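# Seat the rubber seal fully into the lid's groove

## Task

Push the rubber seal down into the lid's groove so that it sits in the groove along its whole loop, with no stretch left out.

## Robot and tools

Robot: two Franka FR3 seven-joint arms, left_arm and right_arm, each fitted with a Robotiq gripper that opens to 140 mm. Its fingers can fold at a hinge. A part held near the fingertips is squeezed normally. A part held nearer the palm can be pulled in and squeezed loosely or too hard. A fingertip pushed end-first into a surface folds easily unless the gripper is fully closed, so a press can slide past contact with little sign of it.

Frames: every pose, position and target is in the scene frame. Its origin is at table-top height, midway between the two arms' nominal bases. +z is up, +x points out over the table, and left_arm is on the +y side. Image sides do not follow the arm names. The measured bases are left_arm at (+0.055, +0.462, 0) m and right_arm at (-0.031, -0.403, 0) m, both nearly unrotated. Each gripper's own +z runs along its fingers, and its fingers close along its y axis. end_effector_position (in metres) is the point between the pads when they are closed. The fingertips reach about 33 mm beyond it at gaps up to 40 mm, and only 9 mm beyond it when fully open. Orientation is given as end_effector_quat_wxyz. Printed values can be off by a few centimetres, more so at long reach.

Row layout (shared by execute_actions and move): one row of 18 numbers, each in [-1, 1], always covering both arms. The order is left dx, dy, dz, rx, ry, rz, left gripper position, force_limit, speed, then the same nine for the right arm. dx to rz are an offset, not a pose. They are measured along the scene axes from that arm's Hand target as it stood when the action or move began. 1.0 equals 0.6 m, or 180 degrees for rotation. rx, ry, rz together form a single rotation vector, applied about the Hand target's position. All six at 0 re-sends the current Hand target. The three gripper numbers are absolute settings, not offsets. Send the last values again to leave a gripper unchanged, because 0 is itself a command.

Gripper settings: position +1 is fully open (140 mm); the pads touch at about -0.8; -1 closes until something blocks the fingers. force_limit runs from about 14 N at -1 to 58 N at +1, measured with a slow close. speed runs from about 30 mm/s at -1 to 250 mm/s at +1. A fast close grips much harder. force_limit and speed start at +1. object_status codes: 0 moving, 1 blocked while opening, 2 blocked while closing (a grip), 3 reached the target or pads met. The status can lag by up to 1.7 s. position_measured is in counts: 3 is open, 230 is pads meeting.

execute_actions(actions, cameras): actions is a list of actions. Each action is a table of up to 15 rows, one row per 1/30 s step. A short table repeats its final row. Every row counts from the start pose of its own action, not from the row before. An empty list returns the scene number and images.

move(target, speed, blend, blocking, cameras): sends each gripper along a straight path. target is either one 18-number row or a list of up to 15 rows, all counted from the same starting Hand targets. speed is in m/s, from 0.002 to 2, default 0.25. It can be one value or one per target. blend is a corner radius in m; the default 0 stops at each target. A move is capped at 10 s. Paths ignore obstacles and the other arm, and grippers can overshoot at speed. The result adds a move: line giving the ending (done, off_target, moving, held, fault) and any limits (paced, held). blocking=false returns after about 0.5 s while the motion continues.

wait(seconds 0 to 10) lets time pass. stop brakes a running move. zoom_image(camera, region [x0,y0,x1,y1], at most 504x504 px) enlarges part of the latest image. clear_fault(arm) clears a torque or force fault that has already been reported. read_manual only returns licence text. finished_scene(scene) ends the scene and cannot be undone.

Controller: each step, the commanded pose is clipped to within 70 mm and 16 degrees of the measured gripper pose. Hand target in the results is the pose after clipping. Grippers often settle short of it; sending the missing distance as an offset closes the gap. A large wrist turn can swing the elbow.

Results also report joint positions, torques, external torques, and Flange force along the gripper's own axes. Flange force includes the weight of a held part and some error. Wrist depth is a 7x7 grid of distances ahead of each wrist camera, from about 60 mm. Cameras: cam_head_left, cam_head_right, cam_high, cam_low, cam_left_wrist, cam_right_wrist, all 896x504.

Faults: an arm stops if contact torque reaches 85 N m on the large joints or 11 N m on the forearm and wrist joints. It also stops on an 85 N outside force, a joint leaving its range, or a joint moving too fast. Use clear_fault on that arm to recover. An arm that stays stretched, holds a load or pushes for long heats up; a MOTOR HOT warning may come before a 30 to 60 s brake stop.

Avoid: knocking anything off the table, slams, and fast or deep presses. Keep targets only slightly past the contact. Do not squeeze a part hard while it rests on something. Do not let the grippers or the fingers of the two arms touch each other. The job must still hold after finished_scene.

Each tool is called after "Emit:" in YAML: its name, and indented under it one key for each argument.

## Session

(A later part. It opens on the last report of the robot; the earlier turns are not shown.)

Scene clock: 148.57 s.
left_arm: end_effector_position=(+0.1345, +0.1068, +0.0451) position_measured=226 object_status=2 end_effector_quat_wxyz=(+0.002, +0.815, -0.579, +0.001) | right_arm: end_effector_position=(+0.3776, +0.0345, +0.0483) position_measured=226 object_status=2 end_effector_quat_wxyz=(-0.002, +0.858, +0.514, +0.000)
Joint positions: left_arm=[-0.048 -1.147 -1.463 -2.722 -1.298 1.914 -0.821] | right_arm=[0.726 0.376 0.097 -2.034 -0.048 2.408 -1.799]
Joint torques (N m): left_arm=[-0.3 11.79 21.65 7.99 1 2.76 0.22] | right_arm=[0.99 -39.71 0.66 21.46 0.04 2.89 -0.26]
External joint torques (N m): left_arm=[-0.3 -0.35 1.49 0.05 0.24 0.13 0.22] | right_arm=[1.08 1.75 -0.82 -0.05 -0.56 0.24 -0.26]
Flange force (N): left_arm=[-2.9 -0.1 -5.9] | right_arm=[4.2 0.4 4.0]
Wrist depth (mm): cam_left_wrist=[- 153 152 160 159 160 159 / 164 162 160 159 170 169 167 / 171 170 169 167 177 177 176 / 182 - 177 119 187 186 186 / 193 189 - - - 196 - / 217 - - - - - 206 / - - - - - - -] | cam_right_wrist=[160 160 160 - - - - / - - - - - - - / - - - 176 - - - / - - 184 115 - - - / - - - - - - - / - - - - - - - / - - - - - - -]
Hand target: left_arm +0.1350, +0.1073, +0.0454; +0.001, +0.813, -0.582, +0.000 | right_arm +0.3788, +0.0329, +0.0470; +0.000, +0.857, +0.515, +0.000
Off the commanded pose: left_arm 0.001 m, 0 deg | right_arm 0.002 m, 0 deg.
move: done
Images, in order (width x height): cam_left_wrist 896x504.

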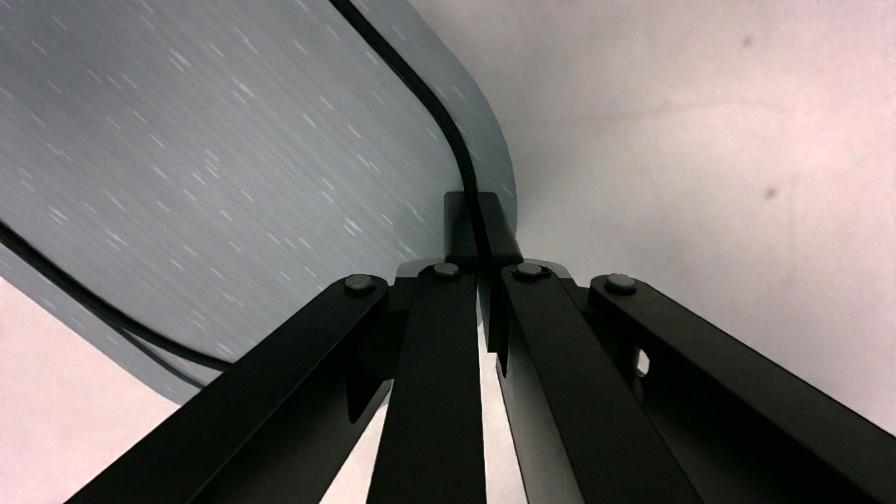

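Emit:
move:
  target: [0, 0, -0.0065, 0, 0, 0, -1, -0.3, -1, 0, 0, 0, 0, 0, 0, -1, -0.3, -1]
  speed: 0.02
  cameras: ["cam_left_wrist"]

Emit:
zoom_image:
  camera: "cam_left_wrist"
  region: [390, 70, 530, 210]

Scene clock: 150.10 s.
left_arm: end_effector_position=(+0.1348, +0.1069, +0.0447) position_measured=226 object_status=2 end_effector_quat_wxyz=(+0.002, +0.814, -0.580, +0.001) | right_arm: end_effector_position=(+0.3776, +0.0345, +0.0483) position_measured=226 object_status=2 end_effector_quat_wxyz=(-0.002, +0.858, +0.514, +0.000)
Joint positions: left_arm=[-0.046 -1.147 -1.465 -2.721 -1.299 1.915 -0.818] | right_arm=[0.726 0.376 0.097 -2.034 -0.048 2.408 -1.799]
Joint velocities: left_arm=[0 0.001 0 -0.002 0 0 0.004] | right_arm=[within noise]
Joint torques (N m): left_arm=[1.35 12.43 15.64 6.87 -0.54 3.37 0.17] | right_arm=[0.98 -39.74 0.63 21.45 0.04 2.89 -0.24]
External joint torques (N m): left_arm=[1.32 0.26 -4.58 -1.07 -1.29 0.73 0.17] | right_arm=[1.19 1.68 -0.74 -0.07 -0.57 0.23 -0.24]
Flange force (N): left_arm=[7.5 -3.2 22.7] | right_arm=[4.0 0.2 3.9]
Wrist depth (mm): cam_left_wrist=[- 152 151 160 161 159 158 / 163 162 161 160 169 169 166 / 169 170 168 166 177 178 175 / 181 179 176 119 186 185 185 / 192 188 - - - 195 197 / 217 - - - - - 205 / - - - - - - -] | cam_right_wrist=[- 159 161 - - 175 - / - 166 - 170 181 179 - / 175 - - 175 - - - / - - 188 115 - - - / - - 91 - - - - / - - - - - - - / - - - - - - -]
Hand target: left_arm +0.1350, +0.1073, +0.0415; +0.001, +0.813, -0.582, +0.000 | right_arm +0.3788, +0.0329, +0.0470; +0.000, +0.857, +0.515, +0.000
Off the commanded pose: left_arm 0.003 m, 0 deg | right_arm 0.002 m, 0 deg.
move: done
Images, in order (width x height): cam_left_wrist 896x504.

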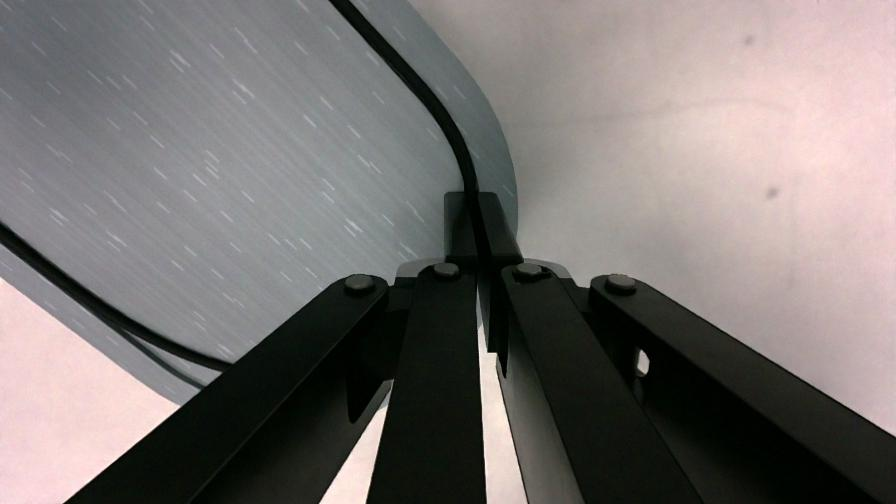

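Scaled by 3.600 from the camera's 896x504 image, which has a finer 1280x720 frame.

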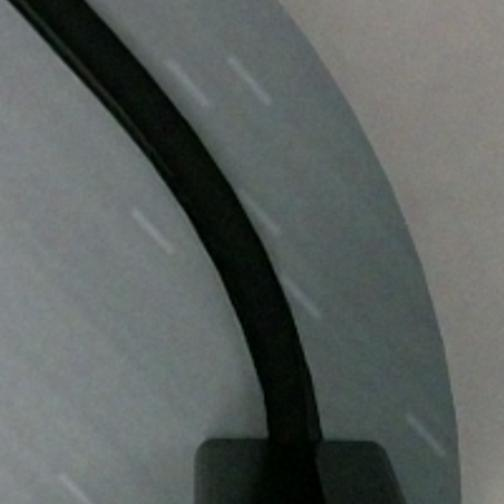

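Emit:
move:
  target:
    - [0, 0, 0.0055, 0, 0, 0, -1, -0.3, -1, 0, 0, 0, 0, 0, 0, -1, -0.3, -1]
    - [0, 0, 0.0055, 0, 0, 0, -0.65, -0.3, -1, 0, 0, 0, 0, 0, 0, -1, -0.3, -1]
  speed: 0.03
  cameras: ["cam_left_wrist"]

Emit:
zoom_image:
  camera: "cam_left_wrist"
  region: [360, 70, 560, 330]

Scene clock: 152.30 s.
left_arm: end_effector_position=(+0.1354, +0.1068, +0.0450) position_measured=211 object_status=0 end_effector_quat_wxyz=(+0.001, +0.814, -0.581, +0.001) | right_arm: end_effector_position=(+0.3776, +0.0345, +0.0483) position_measured=226 object_status=2 end_effector_quat_wxyz=(-0.002, +0.858, +0.514, +0.000)
Joint positions: left_arm=[-0.045 -1.147 -1.464 -2.721 -1.298 1.916 -0.817] | right_arm=[0.726 0.376 0.097 -2.034 -0.048 2.408 -1.799]
Joint torques (N m): left_arm=[-1.21 12.75 21.14 8.46 0.47 2.28 0.04] | right_arm=[1 -39.7 0.66 21.42 0.04 2.9 -0.25]
External joint torques (N m): left_arm=[-1.19 0.54 0.95 0.48 -0.28 -0.36 0.04] | right_arm=[1.09 1.76 -0.81 -0.12 -0.57 0.24 -0.25]
Flange force (N): left_arm=[-3.8 2.6 -4.3] | right_arm=[4.0 0.3 4.0]
Wrist depth (mm): cam_left_wrist=[- 154 152 160 161 159 158 / - 162 161 161 170 168 166 / - 170 169 168 178 177 176 / - 180 176 119 184 187 185 / 195 189 - - - 194 196 / 215 - - - - - 206 / - - - - - - -] | cam_right_wrist=[- - 162 - - - - / - - - - - - - / - 175 - 177 - 190 - / - 187 - 115 - 197 - / - 193 - - - - - / - - - - - - - / - - - - - - -]
Hand target: left_arm +0.1350, +0.1073, +0.0448; +0.001, +0.813, -0.582, +0.000 | right_arm +0.3788, +0.0329, +0.0470; +0.000, +0.857, +0.515, +0.000
Off the commanded pose: left_arm 0.001 m, 0 deg | right_arm 0.002 m, 0 deg.
move: done
Images, in order (width x height): cam_left_wrist 896x504.

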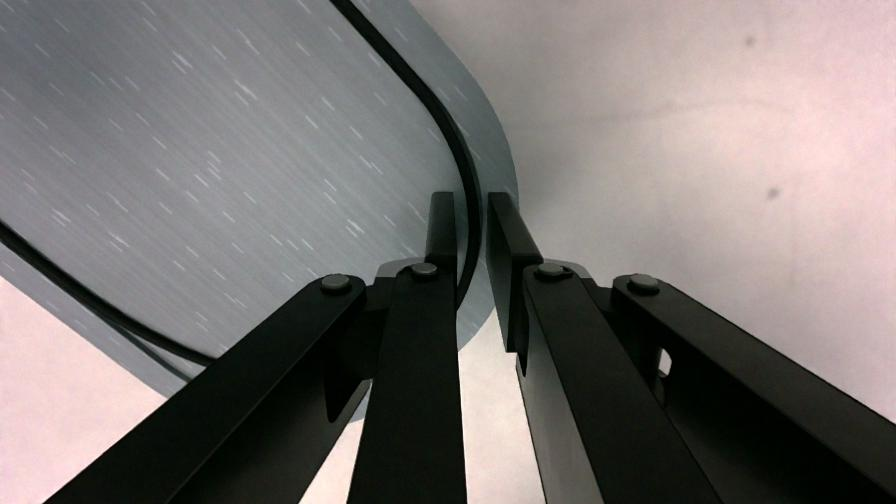

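Scaled by 1.938 from the camera's 896x504 image, which has a finer 1280x720 frame.

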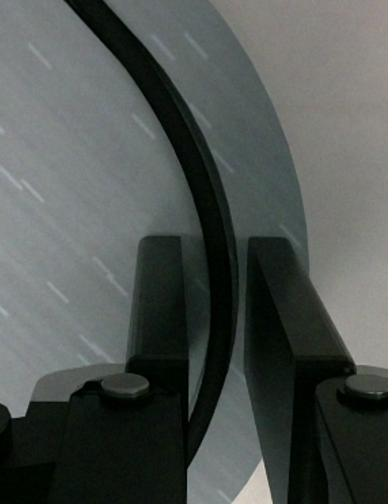

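Emit:
move:
  target:
    - [0, 0, 0.018, 0, 0, 0, -0.65, -0.3, -1, 0, 0, 0, 0, 0, 0, -1, -0.3, -1]
    - [0, 0, 0.018, 0, 0, 0, -1, -0.3, -0.2, 0, 0, 0, 0, 0, 0, -1, -0.3, -1]
    - [0, 0, -0.0055, 0, 0, 0, -1, -0.3, -0.2, 0, 0, 0, 0, 0, 0, -1, -0.3, -1]
    - [0, 0, 0.02, 0, 0, 0, -1, -0.3, -0.2, 0, 0, 0, 0, 0, 0, -1, -0.3, -1]
  speed: [0.06, 0.06, 0.04, 0.06]
  cameras: ["cam_left_wrist"]

Emit:
zoom_image:
  camera: "cam_left_wrist"
  region: [250, 0, 560, 260]

Scene clock: 156.47 s.
left_arm: end_effector_position=(+0.1359, +0.1068, +0.0563) position_measured=233 object_status=3 end_effector_quat_wxyz=(+0.002, +0.812, -0.583, +0.001) | right_arm: end_effector_position=(+0.3776, +0.0345, +0.0483) position_measured=226 object_status=2 end_effector_quat_wxyz=(-0.002, +0.858, +0.514, +0.000)
Joint positions: left_arm=[-0.057 -1.148 -1.424 -2.72 -1.266 1.899 -0.818] | right_arm=[0.726 0.376 0.097 -2.034 -0.048 2.408 -1.799]
Joint velocities: left_arm=[0 -0.001 0.002 0 0.003 -0.003 -0.002] | right_arm=[within noise]
Joint torques (N m): left_arm=[-1.18 11.5 21.85 8.64 0.95 2.5 -0.17] | right_arm=[0.98 -39.71 0.63 21.44 0.04 2.88 -0.23]
External joint torques (N m): left_arm=[-1.24 -0.32 1.75 0.03 0.2 -0.14 -0.17] | right_arm=[0.84 1.75 -1.06 -0.1 -0.56 0.22 -0.23]
Flange force (N): left_arm=[-7.0 3.1 -8.4] | right_arm=[3.9 0.7 4.0]
Wrist depth (mm): cam_left_wrist=[165 165 163 171 171 170 168 / 173 171 171 172 180 178 177 / 182 182 180 176 189 188 187 / 195 191 190 119 198 198 197 / 219 206 - - 92 208 210 / 232 - - - - - 219 / - - - - - - -] | cam_right_wrist=[- 160 160 170 171 - - / - - - 169 - - - / 175 - - 176 - - - / 185 - - 115 - - - / - 195 - - - - - / - - - - - - - / - - - - - - -]
Hand target: left_arm +0.1350, +0.1073, +0.0568; +0.001, +0.813, -0.582, +0.000 | right_arm +0.3788, +0.0329, +0.0470; +0.000, +0.857, +0.515, +0.000
Off the commanded pose: left_arm 0.001 m, 0 deg | right_arm 0.002 m, 0 deg.
move: done
Images, in order (width x height): cam_left_wrist 896x504.

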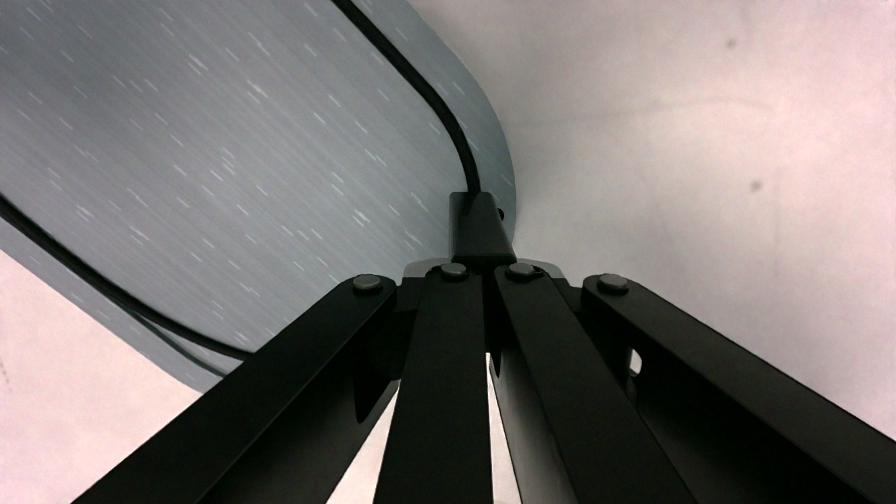

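Scaled by 1.626 from the camera's 896x504 image, which has a finer 1280x720 frame.

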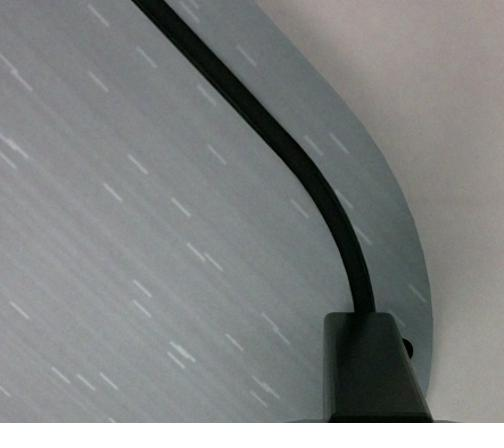

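Emit:
move:
  target:
    - [0.0193, -0.0422, 0.002, 0, 0, 0.125, -1, -0.3, -0.2, 0, 0, 0, 0, 0, 0, -1, -0.3, -1]
    - [0.0193, -0.0422, -0.0238, 0, 0, 0.125, -1, -0.3, -0.2, 0, 0, 0, 0, 0, 0, -1, -0.3, -1]
  speed: [0.1, 0.04]

Scene clock: 164.93 s.
left_arm: end_effector_position=(+0.1453, +0.0820, +0.0459) position_measured=233 object_status=3 end_effector_quat_wxyz=(+0.002, +0.910, -0.414, -0.001) | right_arm: end_effector_position=(+0.3776, +0.0345, +0.0483) position_measured=226 object_status=2 end_effector_quat_wxyz=(-0.002, +0.858, +0.514, +0.000)
Joint positions: left_arm=[0.058 -1.181 -1.495 -2.635 -1.314 1.871 -1.185] | right_arm=[0.726 0.376 0.097 -2.034 -0.048 2.408 -1.799]
Joint velocities: left_arm=[0.001 -0.001 0 -0.001 -0.003 0.003 0.001] | right_arm=[within noise]
Joint torques (N m): left_arm=[0.96 13.17 16.95 6.61 -0.81 3.4 0.02] | right_arm=[1.01 -39.77 0.66 21.44 0.05 2.88 -0.24]
External joint torques (N m): left_arm=[1 -0.68 -5.06 -0.84 -1.61 0.76 0.02] | right_arm=[1 1.82 -0.91 -0.16 -0.56 0.21 -0.24]
Flange force (N): left_arm=[6.4 0.7 22.3] | right_arm=[3.9 0.4 4.1]
Wrist depth (mm): cam_left_wrist=[- 153 152 160 163 161 161 / 163 159 160 160 169 169 168 / 168 169 166 166 177 178 177 / 180 179 176 119 - 188 187 / 200 188 - - 92 196 198 / 215 - - - - - 207 / - - - - - - -] | cam_right_wrist=[- - 161 161 174 - - / - - - 165 - - - / - - 176 - - - - / - - - 115 - - - / - - - - - - - / - - - - - - - / - - - - - - -]
Hand target: left_arm +0.1465, +0.0820, +0.0425; +0.001, +0.911, -0.412, +0.001 | right_arm +0.3788, +0.0329, +0.0470; +0.000, +0.857, +0.515, +0.000
Off the commanded pose: left_arm 0.004 m, 0 deg | right_arm 0.002 m, 0 deg.
move: off_target (left_arm)

Emit:
move:
  target:
    - [0, 0, 0.0233, 0, 0, 0, -1, -0.3, -0.2, 0, 0, 0, 0, 0, 0, -1, -0.3, -1]
    - [0.0383, -0.0303, 0.0233, 0, 0, 0.125, -1, -0.3, -0.2, 0, 0, 0, 0, 0, 0, -1, -0.3, -1]
    - [0.0383, -0.0303, 0.002, 0, 0, 0.125, -1, -0.3, -0.2, 0, 0, 0, 0, 0, 0, -1, -0.3, -1]
  speed: [0.06, 0.1, 0.04]
  cameras: ["cam_left_wrist", "cam_right_wrist"]

Scene clock: 168.60 s.
left_arm: end_effector_position=(+0.1687, +0.0662, +0.0571) position_measured=233 object_status=3 end_effector_quat_wxyz=(+0.001, +0.964, -0.267, +0.002) | right_arm: end_effector_position=(+0.3776, +0.0345, +0.0483) position_measured=226 object_status=2 end_effector_quat_wxyz=(-0.002, +0.858, +0.514, +0.000)
Joint positions: left_arm=[0.153 -1.205 -1.485 -2.569 -1.299 1.836 -1.465] | right_arm=[0.726 0.376 0.097 -2.034 -0.048 2.408 -1.799]
Joint torques (N m): left_arm=[-0.88 14.82 24.91 7.56 0.82 2.73 0.04] | right_arm=[0.99 -39.72 0.61 21.45 0.05 2.87 -0.24]
External joint torques (N m): left_arm=[-0.96 -0.18 1.61 0.03 -0.02 0.08 0.04] | right_arm=[0.94 1.68 -1 -0.02 -0.56 0.22 -0.24]
Flange force (N): left_arm=[-4.9 -1.5 -5.3] | right_arm=[4.1 0.6 3.8]
Wrist depth (mm): cam_left_wrist=[164 162 162 161 171 169 169 / 173 170 170 170 180 180 178 / 180 181 180 178 189 189 188 / 193 189 186 119 198 199 198 / 217 202 - - 92 207 208 / - - - - - - 218 / - - - - - - -] | cam_right_wrist=[- 158 160 - - - - / - 170 - 169 183 - - / - - - 180 - 190 - / - - 185 115 120 - - / - - - - - - - / - - - - - - - / - - - - - - -]
Hand target: left_arm +0.1684, +0.0663, +0.0571; +0.001, +0.963, -0.268, +0.002 (not the last commanded pose) | right_arm +0.3788, +0.0329, +0.0470; +0.000, +0.857, +0.515, +0.000
Off the commanded pose: left_arm 0.014 m, 5 deg | right_arm 0.002 m, 0 deg.
move: held (left_arm; a check stopped the path); path passed 1 of 3 targets; limits=held
pose unreachable (left arm): on one or more control steps of this call, first in action 0 (counted from 0), this arm could not follow its commanded pose, so it was not sent that pose on those steps. It may still have moved: this result reports where it is.
cause: moving toward the commanded pose would bring a part of the arm too close to another arm (a part of this arm just beyond joint 6 (wrist pitch) and a part of the right arm just beyond its joint 5 (forearm roll), 5 mm apart when this arm was first held).
Images, in order (width x height): cam_left_wrist 896x504, cam_right_wrist 896x504.

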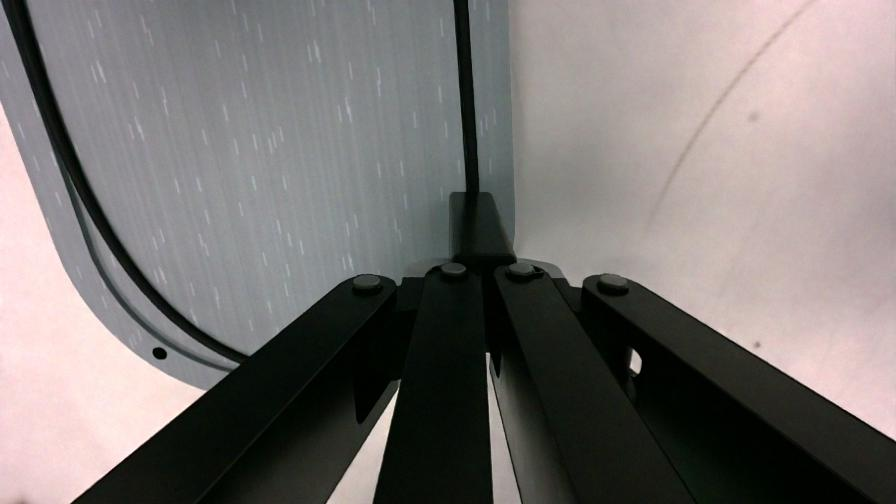

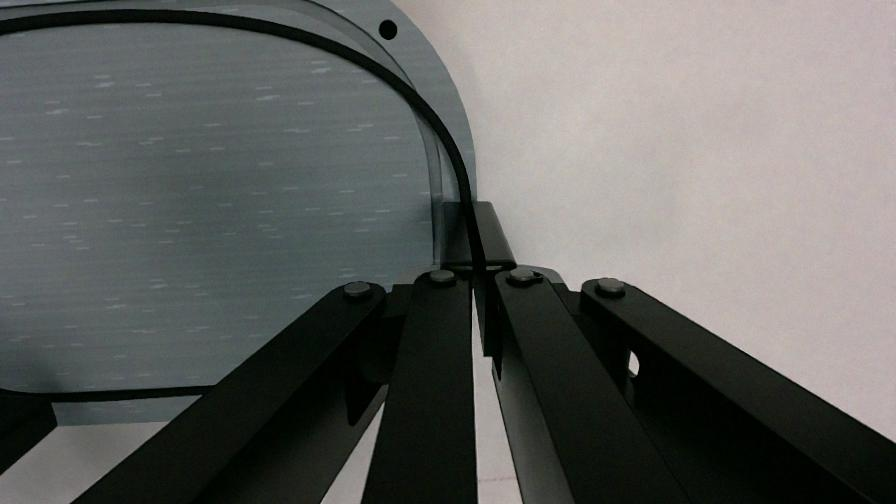

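Emit:
move:
  target:
    - [0, 0, 0.0715, 0, 0, 0.0, -1, -0.3, -0.2, 0, 0, 0, 0, 0, 0, -1, -0.3, -1]
    - [0.176, 0.262, 0.0715, 0, 0, 0, -1, -0.3, -0.2, -0.0118, 0.021, 0, 0, 0, 0, -1, -0.3, -1]
  speed: [0.1, 0.15]
  cameras: ["cam_left_wrist", "cam_right_wrist", "cam_high"]

Scene clock: 177.83 s.
left_arm: end_effector_position=(+0.1697, +0.0654, +0.0637) position_measured=233 object_status=3 end_effector_quat_wxyz=(+0.003, +0.963, -0.268, +0.004) | right_arm: end_effector_position=(+0.3776, +0.0345, +0.0483) position_measured=226 object_status=2 end_effector_quat_wxyz=(-0.002, +0.858, +0.514, +0.000)
Joint positions: left_arm=[0.148 -1.205 -1.467 -2.569 -1.287 1.83 -1.465] | right_arm=[0.726 0.376 0.097 -2.034 -0.048 2.408 -1.799]
Joint torques (N m): left_arm=[-0.67 14.71 24.57 7.85 0.83 2.73 0.06] | right_arm=[0.99 -39.74 0.62 21.47 0.06 2.86 -0.23]
External joint torques (N m): left_arm=[-0.65 -0.13 1.29 -0.07 0 0.06 0.05] | right_arm=[1.23 1.64 -0.73 -0.01 -0.55 0.22 -0.23]
Flange force (N): left_arm=[-3.7 -1.5 -4.1] | right_arm=[4.2 0.1 3.7]
Wrist depth (mm): cam_left_wrist=[170 170 169 169 178 177 176 / 178 177 177 176 187 186 185 / 190 188 187 184 196 195 194 / 206 197 194 119 207 206 205 / 223 206 - - 92 - 217 / 234 - - - - - 226 / - - - - - - -] | cam_right_wrist=[- 160 160 164 - - - / - 167 - 171 - 179 - / - 177 - 167 - - - / - 184 - 115 - - - / - - - - - - - / - - - - - - - / - - - - - - -]
Hand target: left_arm +0.1697, +0.0655, +0.0631; +0.003, +0.964, -0.267, +0.004 (not the last commanded pose) | right_arm +0.3788, +0.0329, +0.0471; +0.000, +0.857, +0.515, +0.000 (not the last commanded pose)
Off the commanded pose: left_arm 0.193 m, 0 deg | right_arm 0.013 m, 0 deg.
move: held (left_arm; a check stopped the path), off_target (right_arm; braked when a check withheld steps of left_arm); path passed 0 of 2 targets; limits=held
pose unreachable (left arm): on one or more control steps of this call, first in action 0 (counted from 0), this arm could not follow its commanded pose, so it was not sent that pose on those steps. It may still have moved: this result reports where it is.
cause: moving toward the commanded pose would bring a part of the arm too close to another arm (a part of this arm just beyond joint 7 (wrist roll) and a part of the right arm just beyond its joint 5 (forearm roll), along the way the arms are being sent, or toward where that arm still pushes).
Images, in order (width x height): cam_high 896x504, cam_left_wrist 896x504, cam_right_wrist 896x504.

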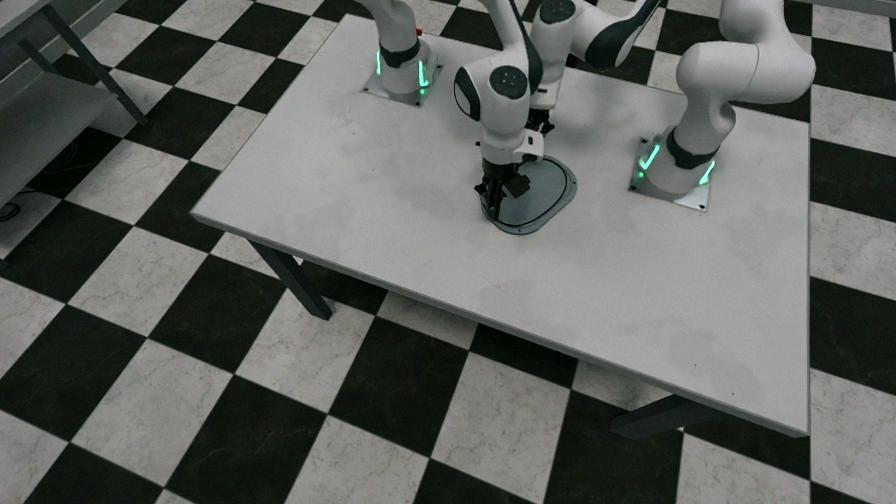

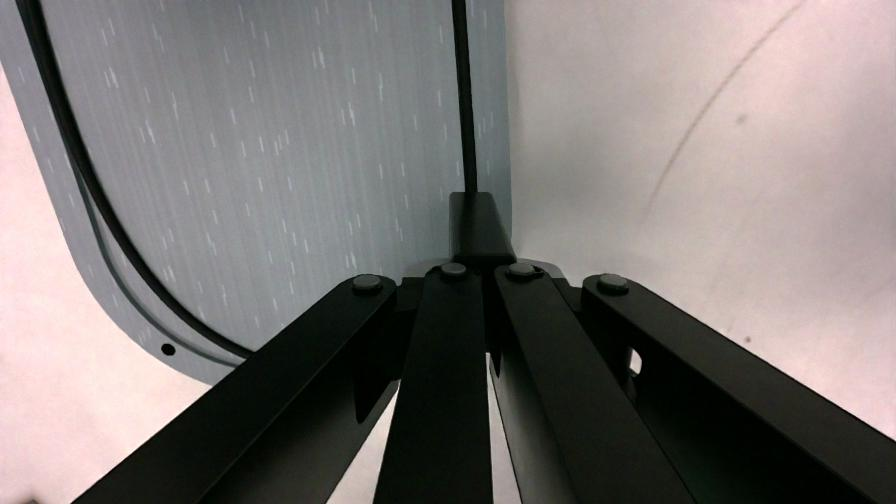

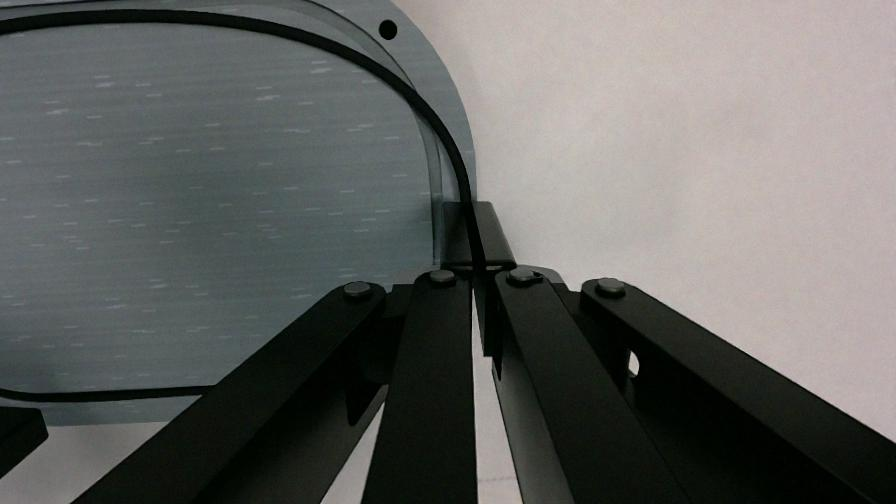

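Emit:
move:
  target:
    - [-0.05, 0.13, 0, 0,0,0, -1,-0.3,-0.2, 0,0,0,0,0,0, -1,-0.3,-1]
    - [-0.05, 0.17, 0.12, 0,0,0, -1,-0.3,-0.2, 0,0,0,0,0,0, -1,-0.3,-1]
  speed: 0.15
  blend: 0.02
  cameras: ["cam_right_wrist","cam_left_wrist","cam_high"]

Scene clock: 184.97 s.
left_arm: end_effector_position=(+0.1404, +0.1665, +0.1346) position_measured=233 object_status=3 end_effector_quat_wxyz=(+0.004, +0.963, -0.270, +0.004) | right_arm: end_effector_position=(+0.3776, +0.0345, +0.0483) position_measured=226 object_status=2 end_effector_quat_wxyz=(-0.002, +0.858, +0.514, +0.000)
Joint positions: left_arm=[-0.211 -1.317 -1.085 -2.834 -1.043 1.683 -1.502] | right_arm=[0.726 0.376 0.097 -2.034 -0.048 2.408 -1.799]
Joint velocities: left_arm=[0.001 0.001 0 0.001 0.001 -0.004 -0.005] | right_arm=[within noise]
Joint torques (N m): left_arm=[-1.08 8.84 18.5 12.77 1.18 2.49 -0.24] | right_arm=[0.95 -39.71 0.63 21.43 0.06 2.87 -0.25]
External joint torques (N m): left_arm=[-1.03 -1.48 1.65 0.02 0.33 -0.17 -0.24] | right_arm=[1.03 1.77 -0.86 -0.09 -0.55 0.21 -0.25]
Flange force (N): left_arm=[-10.1 -3.4 -6.9] | right_arm=[4.1 0.5 4.0]
Wrist depth (mm): cam_left_wrist=[249 248 237 239 235 244 245 / 261 260 250 247 251 257 255 / 274 269 272 256 270 271 269 / 288 287 285 119 283 279 290 / 305 301 - - 92 301 - / 318 - - - - - 318 / - - - - - - -] | cam_right_wrist=[160 - 161 163 - - - / - 167 - 171 - - - / - 177 - - - - - / - - - 115 - 204 - / - - - - - - - / - - - - - - - / - - - - - - -]
Hand target: left_arm +0.1397, +0.1675, +0.1351; +0.003, +0.964, -0.267, +0.004 | right_arm +0.3788, +0.0329, +0.0471; +0.000, +0.857, +0.515, +0.000
Off the commanded pose: left_arm 0.001 m, 0 deg | right_arm 0.002 m, 0 deg.
move: done
Images, in order (width x height): cam_high 896x504, cam_left_wrist 896x504, cam_right_wrist 896x504.

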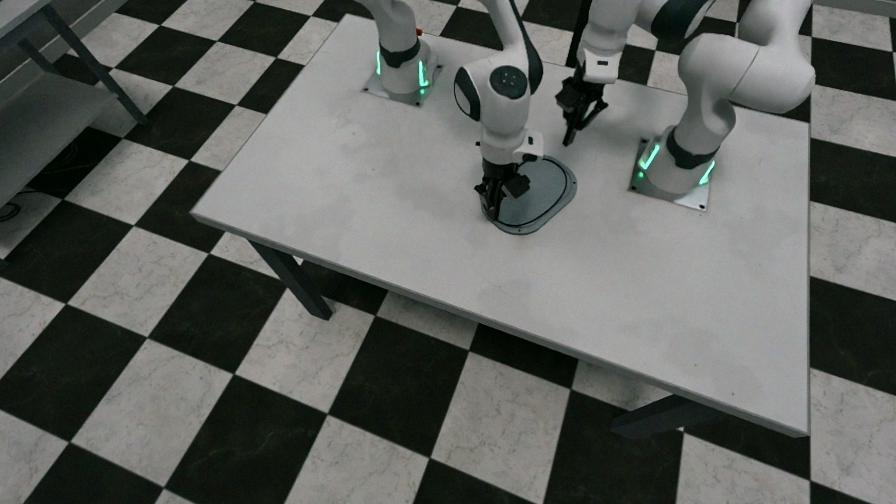

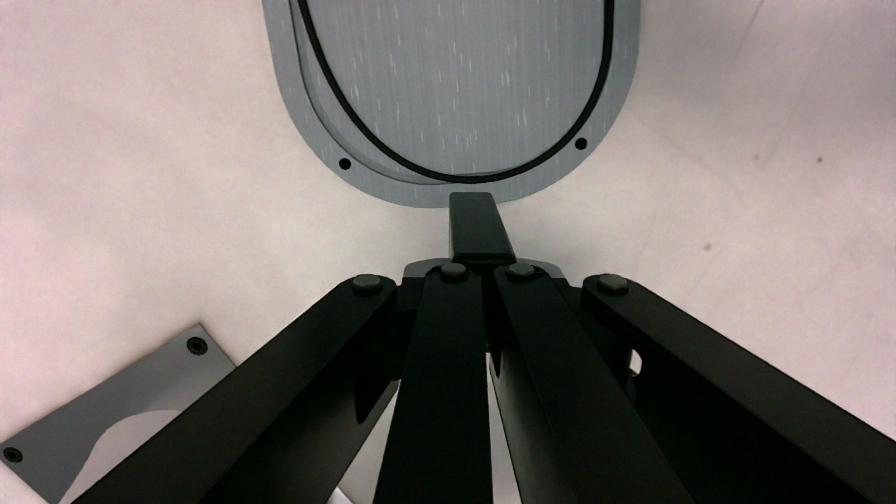

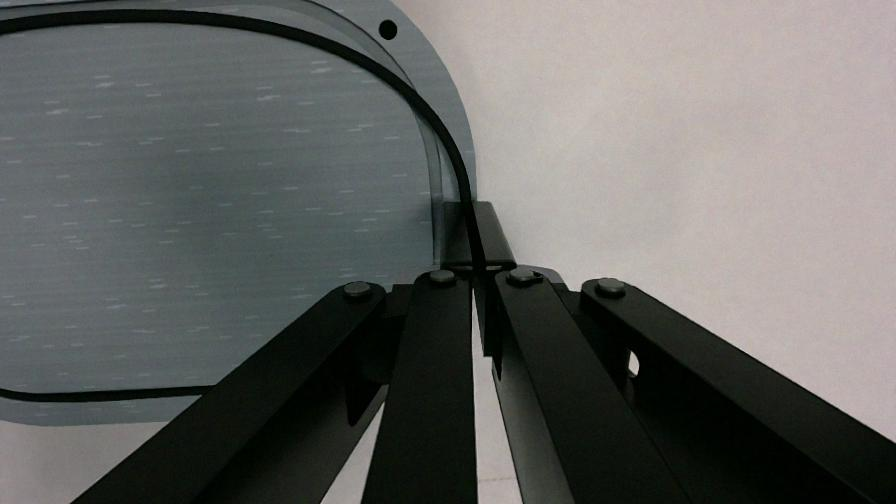

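Emit:
move:
  target: [0,0,0,0,0,0,-1,-0.3,-0.2, -0.0118,0.021,0,0,0,0,-1,-0.3,-1]
  speed: 0.1
  cameras: ["cam_right_wrist","cam_left_wrist"]

Emit:
zoom_image:
  camera: "cam_right_wrist"
  region: [280, 100, 600, 280]

Scene clock: 187.97 s.
left_arm: end_effector_position=(+0.1401, +0.1668, +0.1346) position_measured=233 object_status=3 end_effector_quat_wxyz=(+0.004, +0.963, -0.269, +0.004) | right_arm: end_effector_position=(+0.3718, +0.0466, +0.0482) position_measured=226 object_status=2 end_effector_quat_wxyz=(-0.002, +0.855, +0.518, +0.001)
Joint positions: left_arm=[-0.211 -1.318 -1.085 -2.834 -1.043 1.681 -1.504] | right_arm=[0.749 0.387 0.096 -2.018 -0.05 2.406 -1.787]
Joint velocities: left_arm=[within noise] | right_arm=[0 0.001 -0.002 0.001 -0.001 -0.001 0.006]
Joint torques (N m): left_arm=[-0.8 9.06 18.34 12.85 1.04 2.51 -0.16] | right_arm=[1.56 -39.84 0.53 22.39 0.49 2.42 0.22]
External joint torques (N m): left_arm=[-0.75 -1.24 1.52 0.09 0.19 -0.15 -0.16] | right_arm=[1.72 1.98 -0.91 0.8 -0.12 -0.24 0.22]
Flange force (N): left_arm=[-7.9 -2.9 -6.1] | right_arm=[9.2 0.0 3.2]
Wrist depth (mm): cam_left_wrist=[249 249 239 236 235 246 245 / 260 260 250 247 247 257 256 / 274 274 272 258 270 269 - / 289 287 285 115 282 284 284 / 304 299 - - 92 - 293 / 318 - - - - - 313 / - - - - - - -] | cam_right_wrist=[159 157 162 162 - - - / - 167 169 - 180 - - / - - - 176 - - - / - - - 115 - - - / - - 91 - - - - / - - - - - - - / - - - - - - -]
Hand target: left_arm +0.1397, +0.1675, +0.1351; +0.003, +0.964, -0.267, +0.004 | right_arm +0.3717, +0.0455, +0.0471; +0.000, +0.857, +0.515, +0.000
Off the commanded pose: left_arm 0.001 m, 0 deg | right_arm 0.002 m, 0 deg.
move: done
Images, in order (width x height): cam_left_wrist 896x504, cam_right_wrist 896x504.

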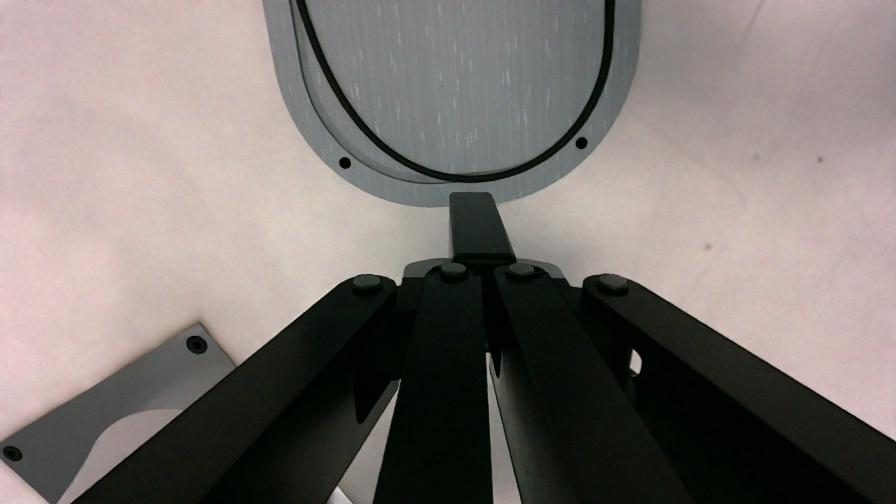

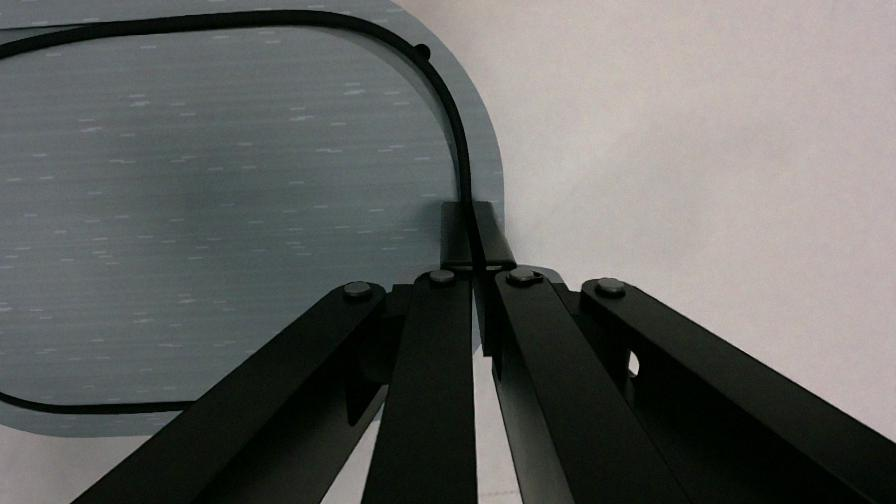

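Scaled by 1.575 from the camera's 896x504 image, which has a finer 1280x720 frame.

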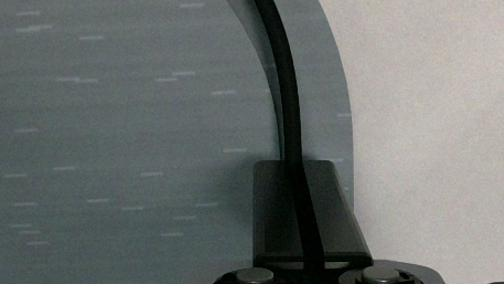

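Emit:
move:
  target:
    - [0,0,0,0,0,0,-1,-0.3,-0.2, 0,0,-0.0085,0,0,0,-1,-0.3,-1]
    - [0,0,0,0,0,0,-1,-0.3,-0.2, 0,0,-0.0142,0,0,0,-1,-0.3,-1]
  speed: [0.05,0.01]
  cameras: ["cam_right_wrist"]

Scene clock: 192.20 s.
left_arm: end_effector_position=(+0.1401, +0.1668, +0.1346) position_measured=233 object_status=3 end_effector_quat_wxyz=(+0.004, +0.963, -0.269, +0.004) | right_arm: end_effector_position=(+0.3714, +0.0460, +0.0398) position_measured=226 object_status=2 end_effector_quat_wxyz=(-0.001, +0.856, +0.517, -0.001)
Joint positions: left_arm=[-0.211 -1.318 -1.085 -2.834 -1.043 1.681 -1.504] | right_arm=[0.753 0.402 0.092 -2.018 -0.05 2.418 -1.785]
Joint velocities: left_arm=[within noise] | right_arm=[0.002 -0.001 -0.001 -0.001 0.001 0.006 0.001]
Joint torques (N m): left_arm=[-0.75 9.06 18.31 12.82 1.02 2.52 -0.15] | right_arm=[1.48 -40.19 1.02 21.4 0.31 2.89 0.18]
External joint torques (N m): left_arm=[-0.75 -1.26 1.45 0.08 0.17 -0.15 -0.16] | right_arm=[1.43 2 -0.63 -0.04 -0.29 0.23 0.18]
Flange force (N): left_arm=[-7.9 -2.8 -5.8] | right_arm=[5.2 -0.8 4.5]
Wrist depth (mm): cam_left_wrist=[250 248 240 235 236 244 245 / 261 260 256 252 - 257 255 / 273 275 271 255 271 269 270 / 292 284 286 119 282 283 282 / 304 - - - 92 298 298 / - - - - - - - / - - - - - - -] | cam_right_wrist=[152 153 153 161 - - - / 157 157 160 - - - - / - - - 167 - - - / - - - 115 - - - / - - - - - - - / - - - - - - - / - - - - - - -]
Hand target: left_arm +0.1397, +0.1675, +0.1351; +0.003, +0.964, -0.267, +0.004 | right_arm +0.3717, +0.0455, +0.0385; +0.000, +0.857, +0.515, +0.000
Off the commanded pose: left_arm 0.001 m, 0 deg | right_arm 0.001 m, 0 deg.
move: done
Images, in order (width x height): cam_right_wrist 896x504.

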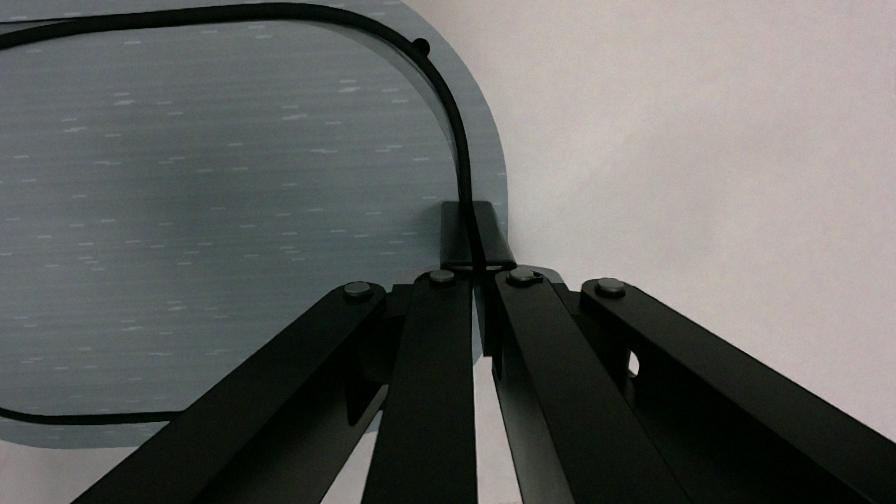

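Emit:
move:
  target: [0,0,0,0,0,0,-1,-0.3,-0.2, 0,0,-0.005,0,0,0,-1,-0.3,-1]
  speed: 0.01
  cameras: ["cam_right_wrist"]

Emit:
zoom_image:
  camera: "cam_right_wrist"
  region: [360, 60, 580, 280]

Scene clock: 194.00 s.
left_arm: end_effector_position=(+0.1401, +0.1668, +0.1346) position_measured=233 object_status=3 end_effector_quat_wxyz=(+0.004, +0.963, -0.269, +0.004) | right_arm: end_effector_position=(+0.3716, +0.0462, +0.0384) position_measured=226 object_status=2 end_effector_quat_wxyz=(-0.001, +0.856, +0.517, +0.000)
Joint positions: left_arm=[-0.211 -1.318 -1.085 -2.834 -1.043 1.681 -1.504] | right_arm=[0.755 0.405 0.09 -2.018 -0.05 2.422 -1.785]
Joint torques (N m): left_arm=[-0.72 9.03 18.36 12.82 1.02 2.5 -0.14] | right_arm=[1.26 -38.68 0.36 21.06 0.33 3.3 0.21]
External joint torques (N m): left_arm=[-0.67 -1.31 1.51 0.05 0.17 -0.16 -0.15] | right_arm=[1.38 3.51 -1.12 -0.3 -0.27 0.65 0.21]
Flange force (N): left_arm=[-7.9 -3.0 -6.1] | right_arm=[7.0 -0.1 8.2]
Wrist depth (mm): cam_left_wrist=[- 248 236 234 235 246 243 / 262 264 251 246 244 257 259 / 271 272 273 253 274 269 271 / 291 287 286 115 283 284 283 / 302 301 - - 92 - 297 / 319 - - - - - 312 / - - - - - - -] | cam_right_wrist=[149 152 153 - - 166 - / - - - 159 - - - / - - - 167 - - - / - 177 - 116 - 192 - / - 184 91 - - - - / 192 - - - - - - / - - - - - - -]
Hand target: left_arm +0.1397, +0.1675, +0.1351; +0.003, +0.964, -0.267, +0.004 | right_arm +0.3717, +0.0455, +0.0355; +0.000, +0.857, +0.515, +0.000
Off the commanded pose: left_arm 0.001 m, 0 deg | right_arm 0.003 m, 0 deg.
move: done
Images, in order (width x height): cam_right_wrist 896x504.

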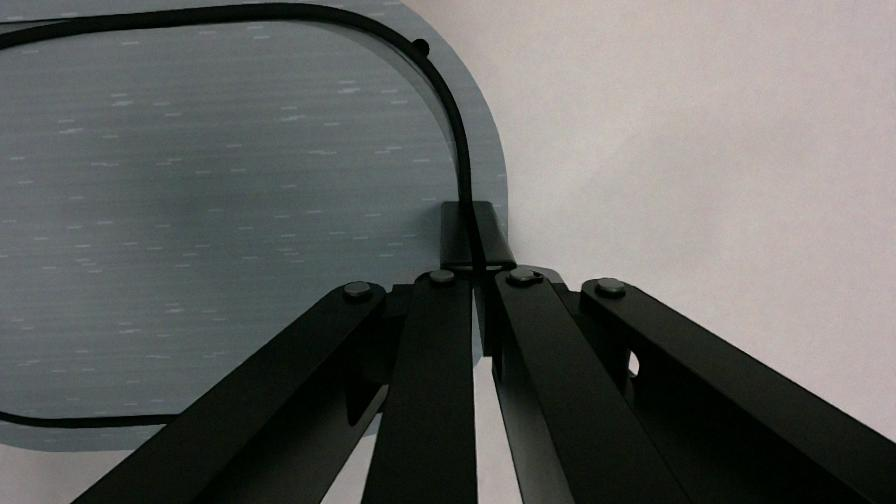

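Scaled by 2.291 from the camera's 896x504 image, which has a finer 1280x720 frame.

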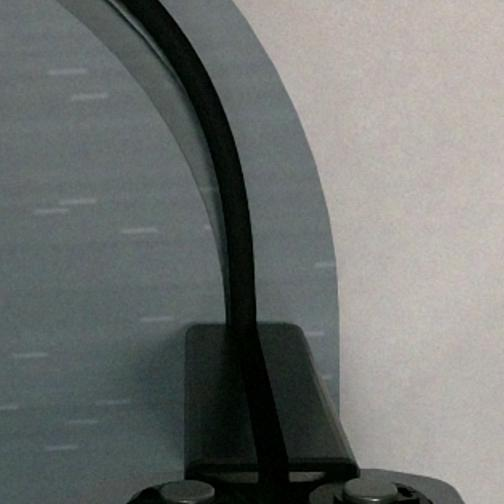

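Emit:
move:
  target: [0,0,0,0,0,0,-1,-0.3,-0.2, -0.0008,0.0004,-0.0045,0,0,0,-1,-0.3,-1]
  speed: 0.01
  cameras: ["cam_right_wrist"]

Emit:
zoom_image:
  camera: "cam_right_wrist"
  region: [360, 60, 580, 280]

Scene clock: 195.87 s.
left_arm: end_effector_position=(+0.1401, +0.1668, +0.1346) position_measured=233 object_status=3 end_effector_quat_wxyz=(+0.004, +0.963, -0.269, +0.004) | right_arm: end_effector_position=(+0.3721, +0.0470, +0.0384) position_measured=226 object_status=2 end_effector_quat_wxyz=(-0.001, +0.856, +0.517, +0.001)
Joint positions: left_arm=[-0.211 -1.318 -1.085 -2.834 -1.043 1.681 -1.504] | right_arm=[0.757 0.406 0.088 -2.018 -0.05 2.425 -1.784]
Joint velocities: left_arm=[within noise] | right_arm=[0.003 0.001 -0.002 -0.001 -0.001 0.004 0]
Joint torques (N m): left_arm=[-0.78 9 18.36 12.81 1.04 2.51 -0.14] | right_arm=[1.44 -36.36 1.01 20.27 0.34 3.49 0.23]
External joint torques (N m): left_arm=[-0.84 -1.36 1.54 0.15 0.18 -0.15 -0.14] | right_arm=[1.28 5.87 -0.69 -1.1 -0.25 0.82 0.23]
Flange force (N): left_arm=[-8.5 -2.9 -6.2] | right_arm=[9.2 0.4 13.0]
Wrist depth (mm): cam_left_wrist=[248 252 238 237 243 245 245 / 262 260 250 247 246 257 256 / 274 276 270 258 269 269 271 / 288 288 284 119 282 283 283 / 304 300 - - 92 - 296 / - - - - - - 311 / - - - - - - -] | cam_right_wrist=[151 151 151 - - 165 - / 157 159 159 159 - - 172 / - 166 - 167 - - - / - - - 115 - - - / - - - - - 198 202 / - - - - - - - / - - - - - - -]
Hand target: left_arm +0.1397, +0.1675, +0.1351; +0.003, +0.964, -0.267, +0.004 | right_arm +0.3712, +0.0458, +0.0328; +0.000, +0.857, +0.515, +0.000
Off the commanded pose: left_arm 0.001 m, 0 deg | right_arm 0.006 m, 0 deg.
move: off_target (right_arm)
Images, in order (width x height): cam_right_wrist 896x504.

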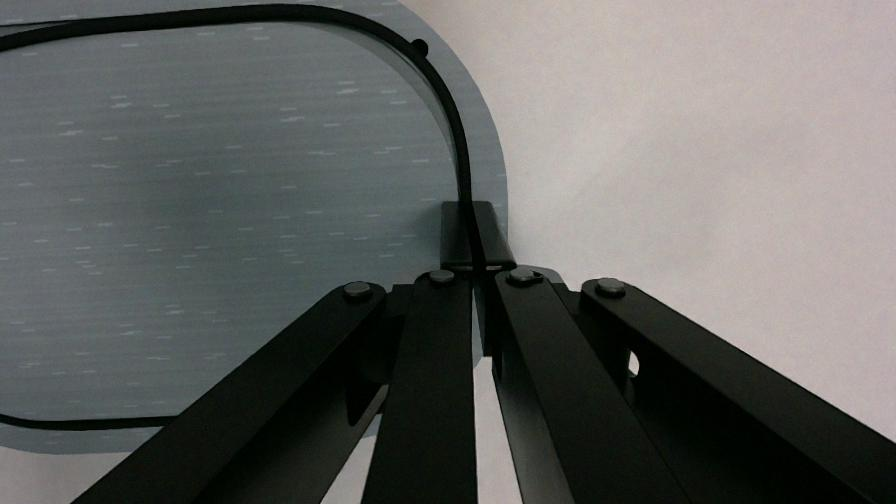

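Scaled by 2.291 from the camera's 896x504 image, which has a finer 1280x720 frame.

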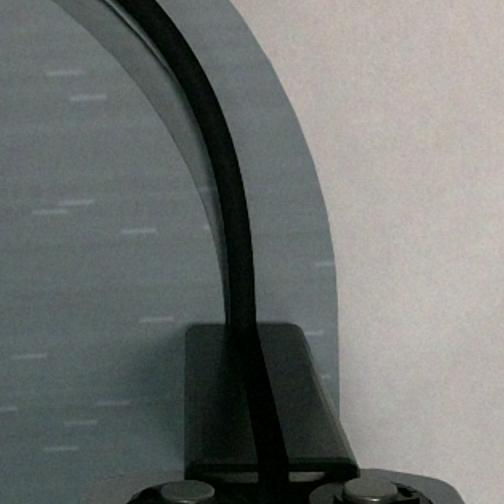

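Emit:
move:
  target:
    - [0,0,0,0,0,0,-1,-0.3,-0.2, -0.0003,0.0002,0.011,0,0,0,-1,-0.3,-1]
    - [0,0,0,0,0,0,-1,-0.3,-0.2, -0.0003,0.0002,-0.003,0,0,0,-1,-0.3,-1]
  speed: 0.015
  cameras: ["cam_right_wrist"]

Emit:
zoom_image:
  camera: "cam_right_wrist"
  region: [360, 60, 580, 280]

Scene clock: 198.63 s.
left_arm: end_effector_position=(+0.1401, +0.1668, +0.1346) position_measured=233 object_status=3 end_effector_quat_wxyz=(+0.004, +0.963, -0.269, +0.004) | right_arm: end_effector_position=(+0.3724, +0.0479, +0.0384) position_measured=226 object_status=2 end_effector_quat_wxyz=(-0.002, +0.856, +0.517, +0.003)
Joint positions: left_arm=[-0.211 -1.318 -1.085 -2.834 -1.043 1.681 -1.504] | right_arm=[0.758 0.406 0.087 -2.018 -0.05 2.428 -1.784]
Joint velocities: left_arm=[within noise] | right_arm=[0 0 0 0 0 0.004 0.001]
Joint torques (N m): left_arm=[-0.74 9.04 18.34 12.83 1.03 2.5 -0.15] | right_arm=[1.5 -34.92 0.4 19.48 0.37 3.61 0.22]
External joint torques (N m): left_arm=[-0.72 -1.27 1.49 0.04 0.18 -0.17 -0.15] | right_arm=[1.42 7.31 -1.22 -1.87 -0.22 0.94 0.22]
Flange force (N): left_arm=[-8.0 -2.9 -6.0] | right_arm=[9.5 0.4 16.1]
Wrist depth (mm): cam_left_wrist=[246 246 234 235 234 242 247 / 262 260 252 245 246 260 - / 273 273 273 256 271 270 - / - 287 285 115 281 284 285 / - 300 - - 92 - - / - - - - - - - / - - - - - - -] | cam_right_wrist=[148 150 149 - - - - / - - 161 162 173 - - / - 166 - 167 - - - / - - - 116 - - - / 182 - - - - - - / - - - - - - - / - - - - - - -]
Hand target: left_arm +0.1397, +0.1675, +0.1351; +0.003, +0.964, -0.267, +0.004 | right_arm +0.3710, +0.0459, +0.0310; +0.000, +0.857, +0.515, +0.000
Off the commanded pose: left_arm 0.001 m, 0 deg | right_arm 0.008 m, 0 deg.
move: off_target (right_arm)
Images, in order (width x height): cam_right_wrist 896x504.

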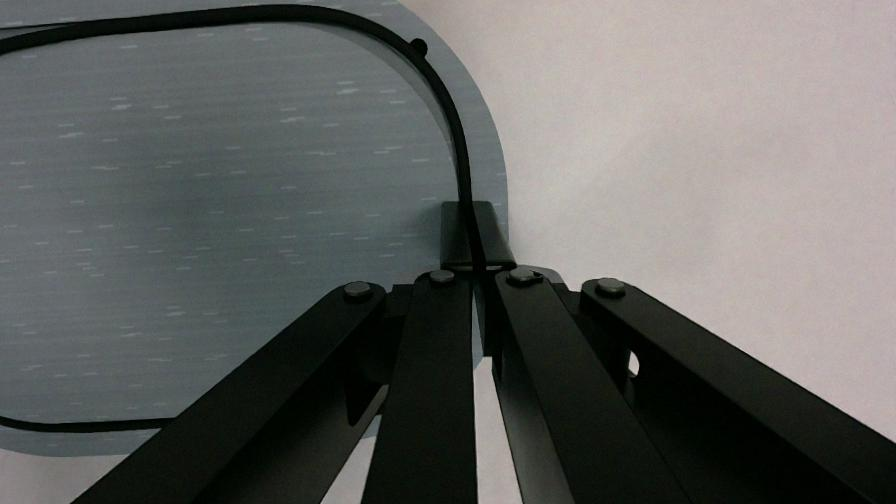

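Scaled by 2.291 from the camera's 896x504 image, which has a finer 1280x720 frame.

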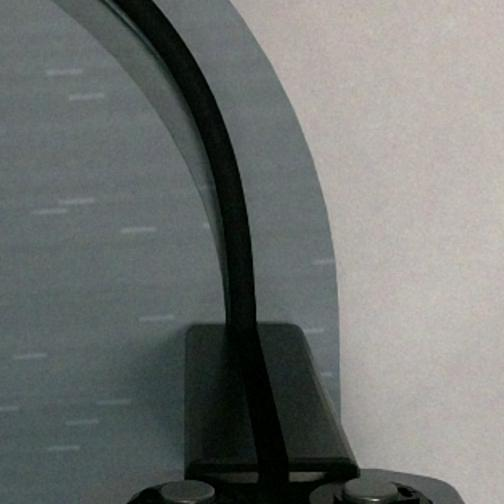

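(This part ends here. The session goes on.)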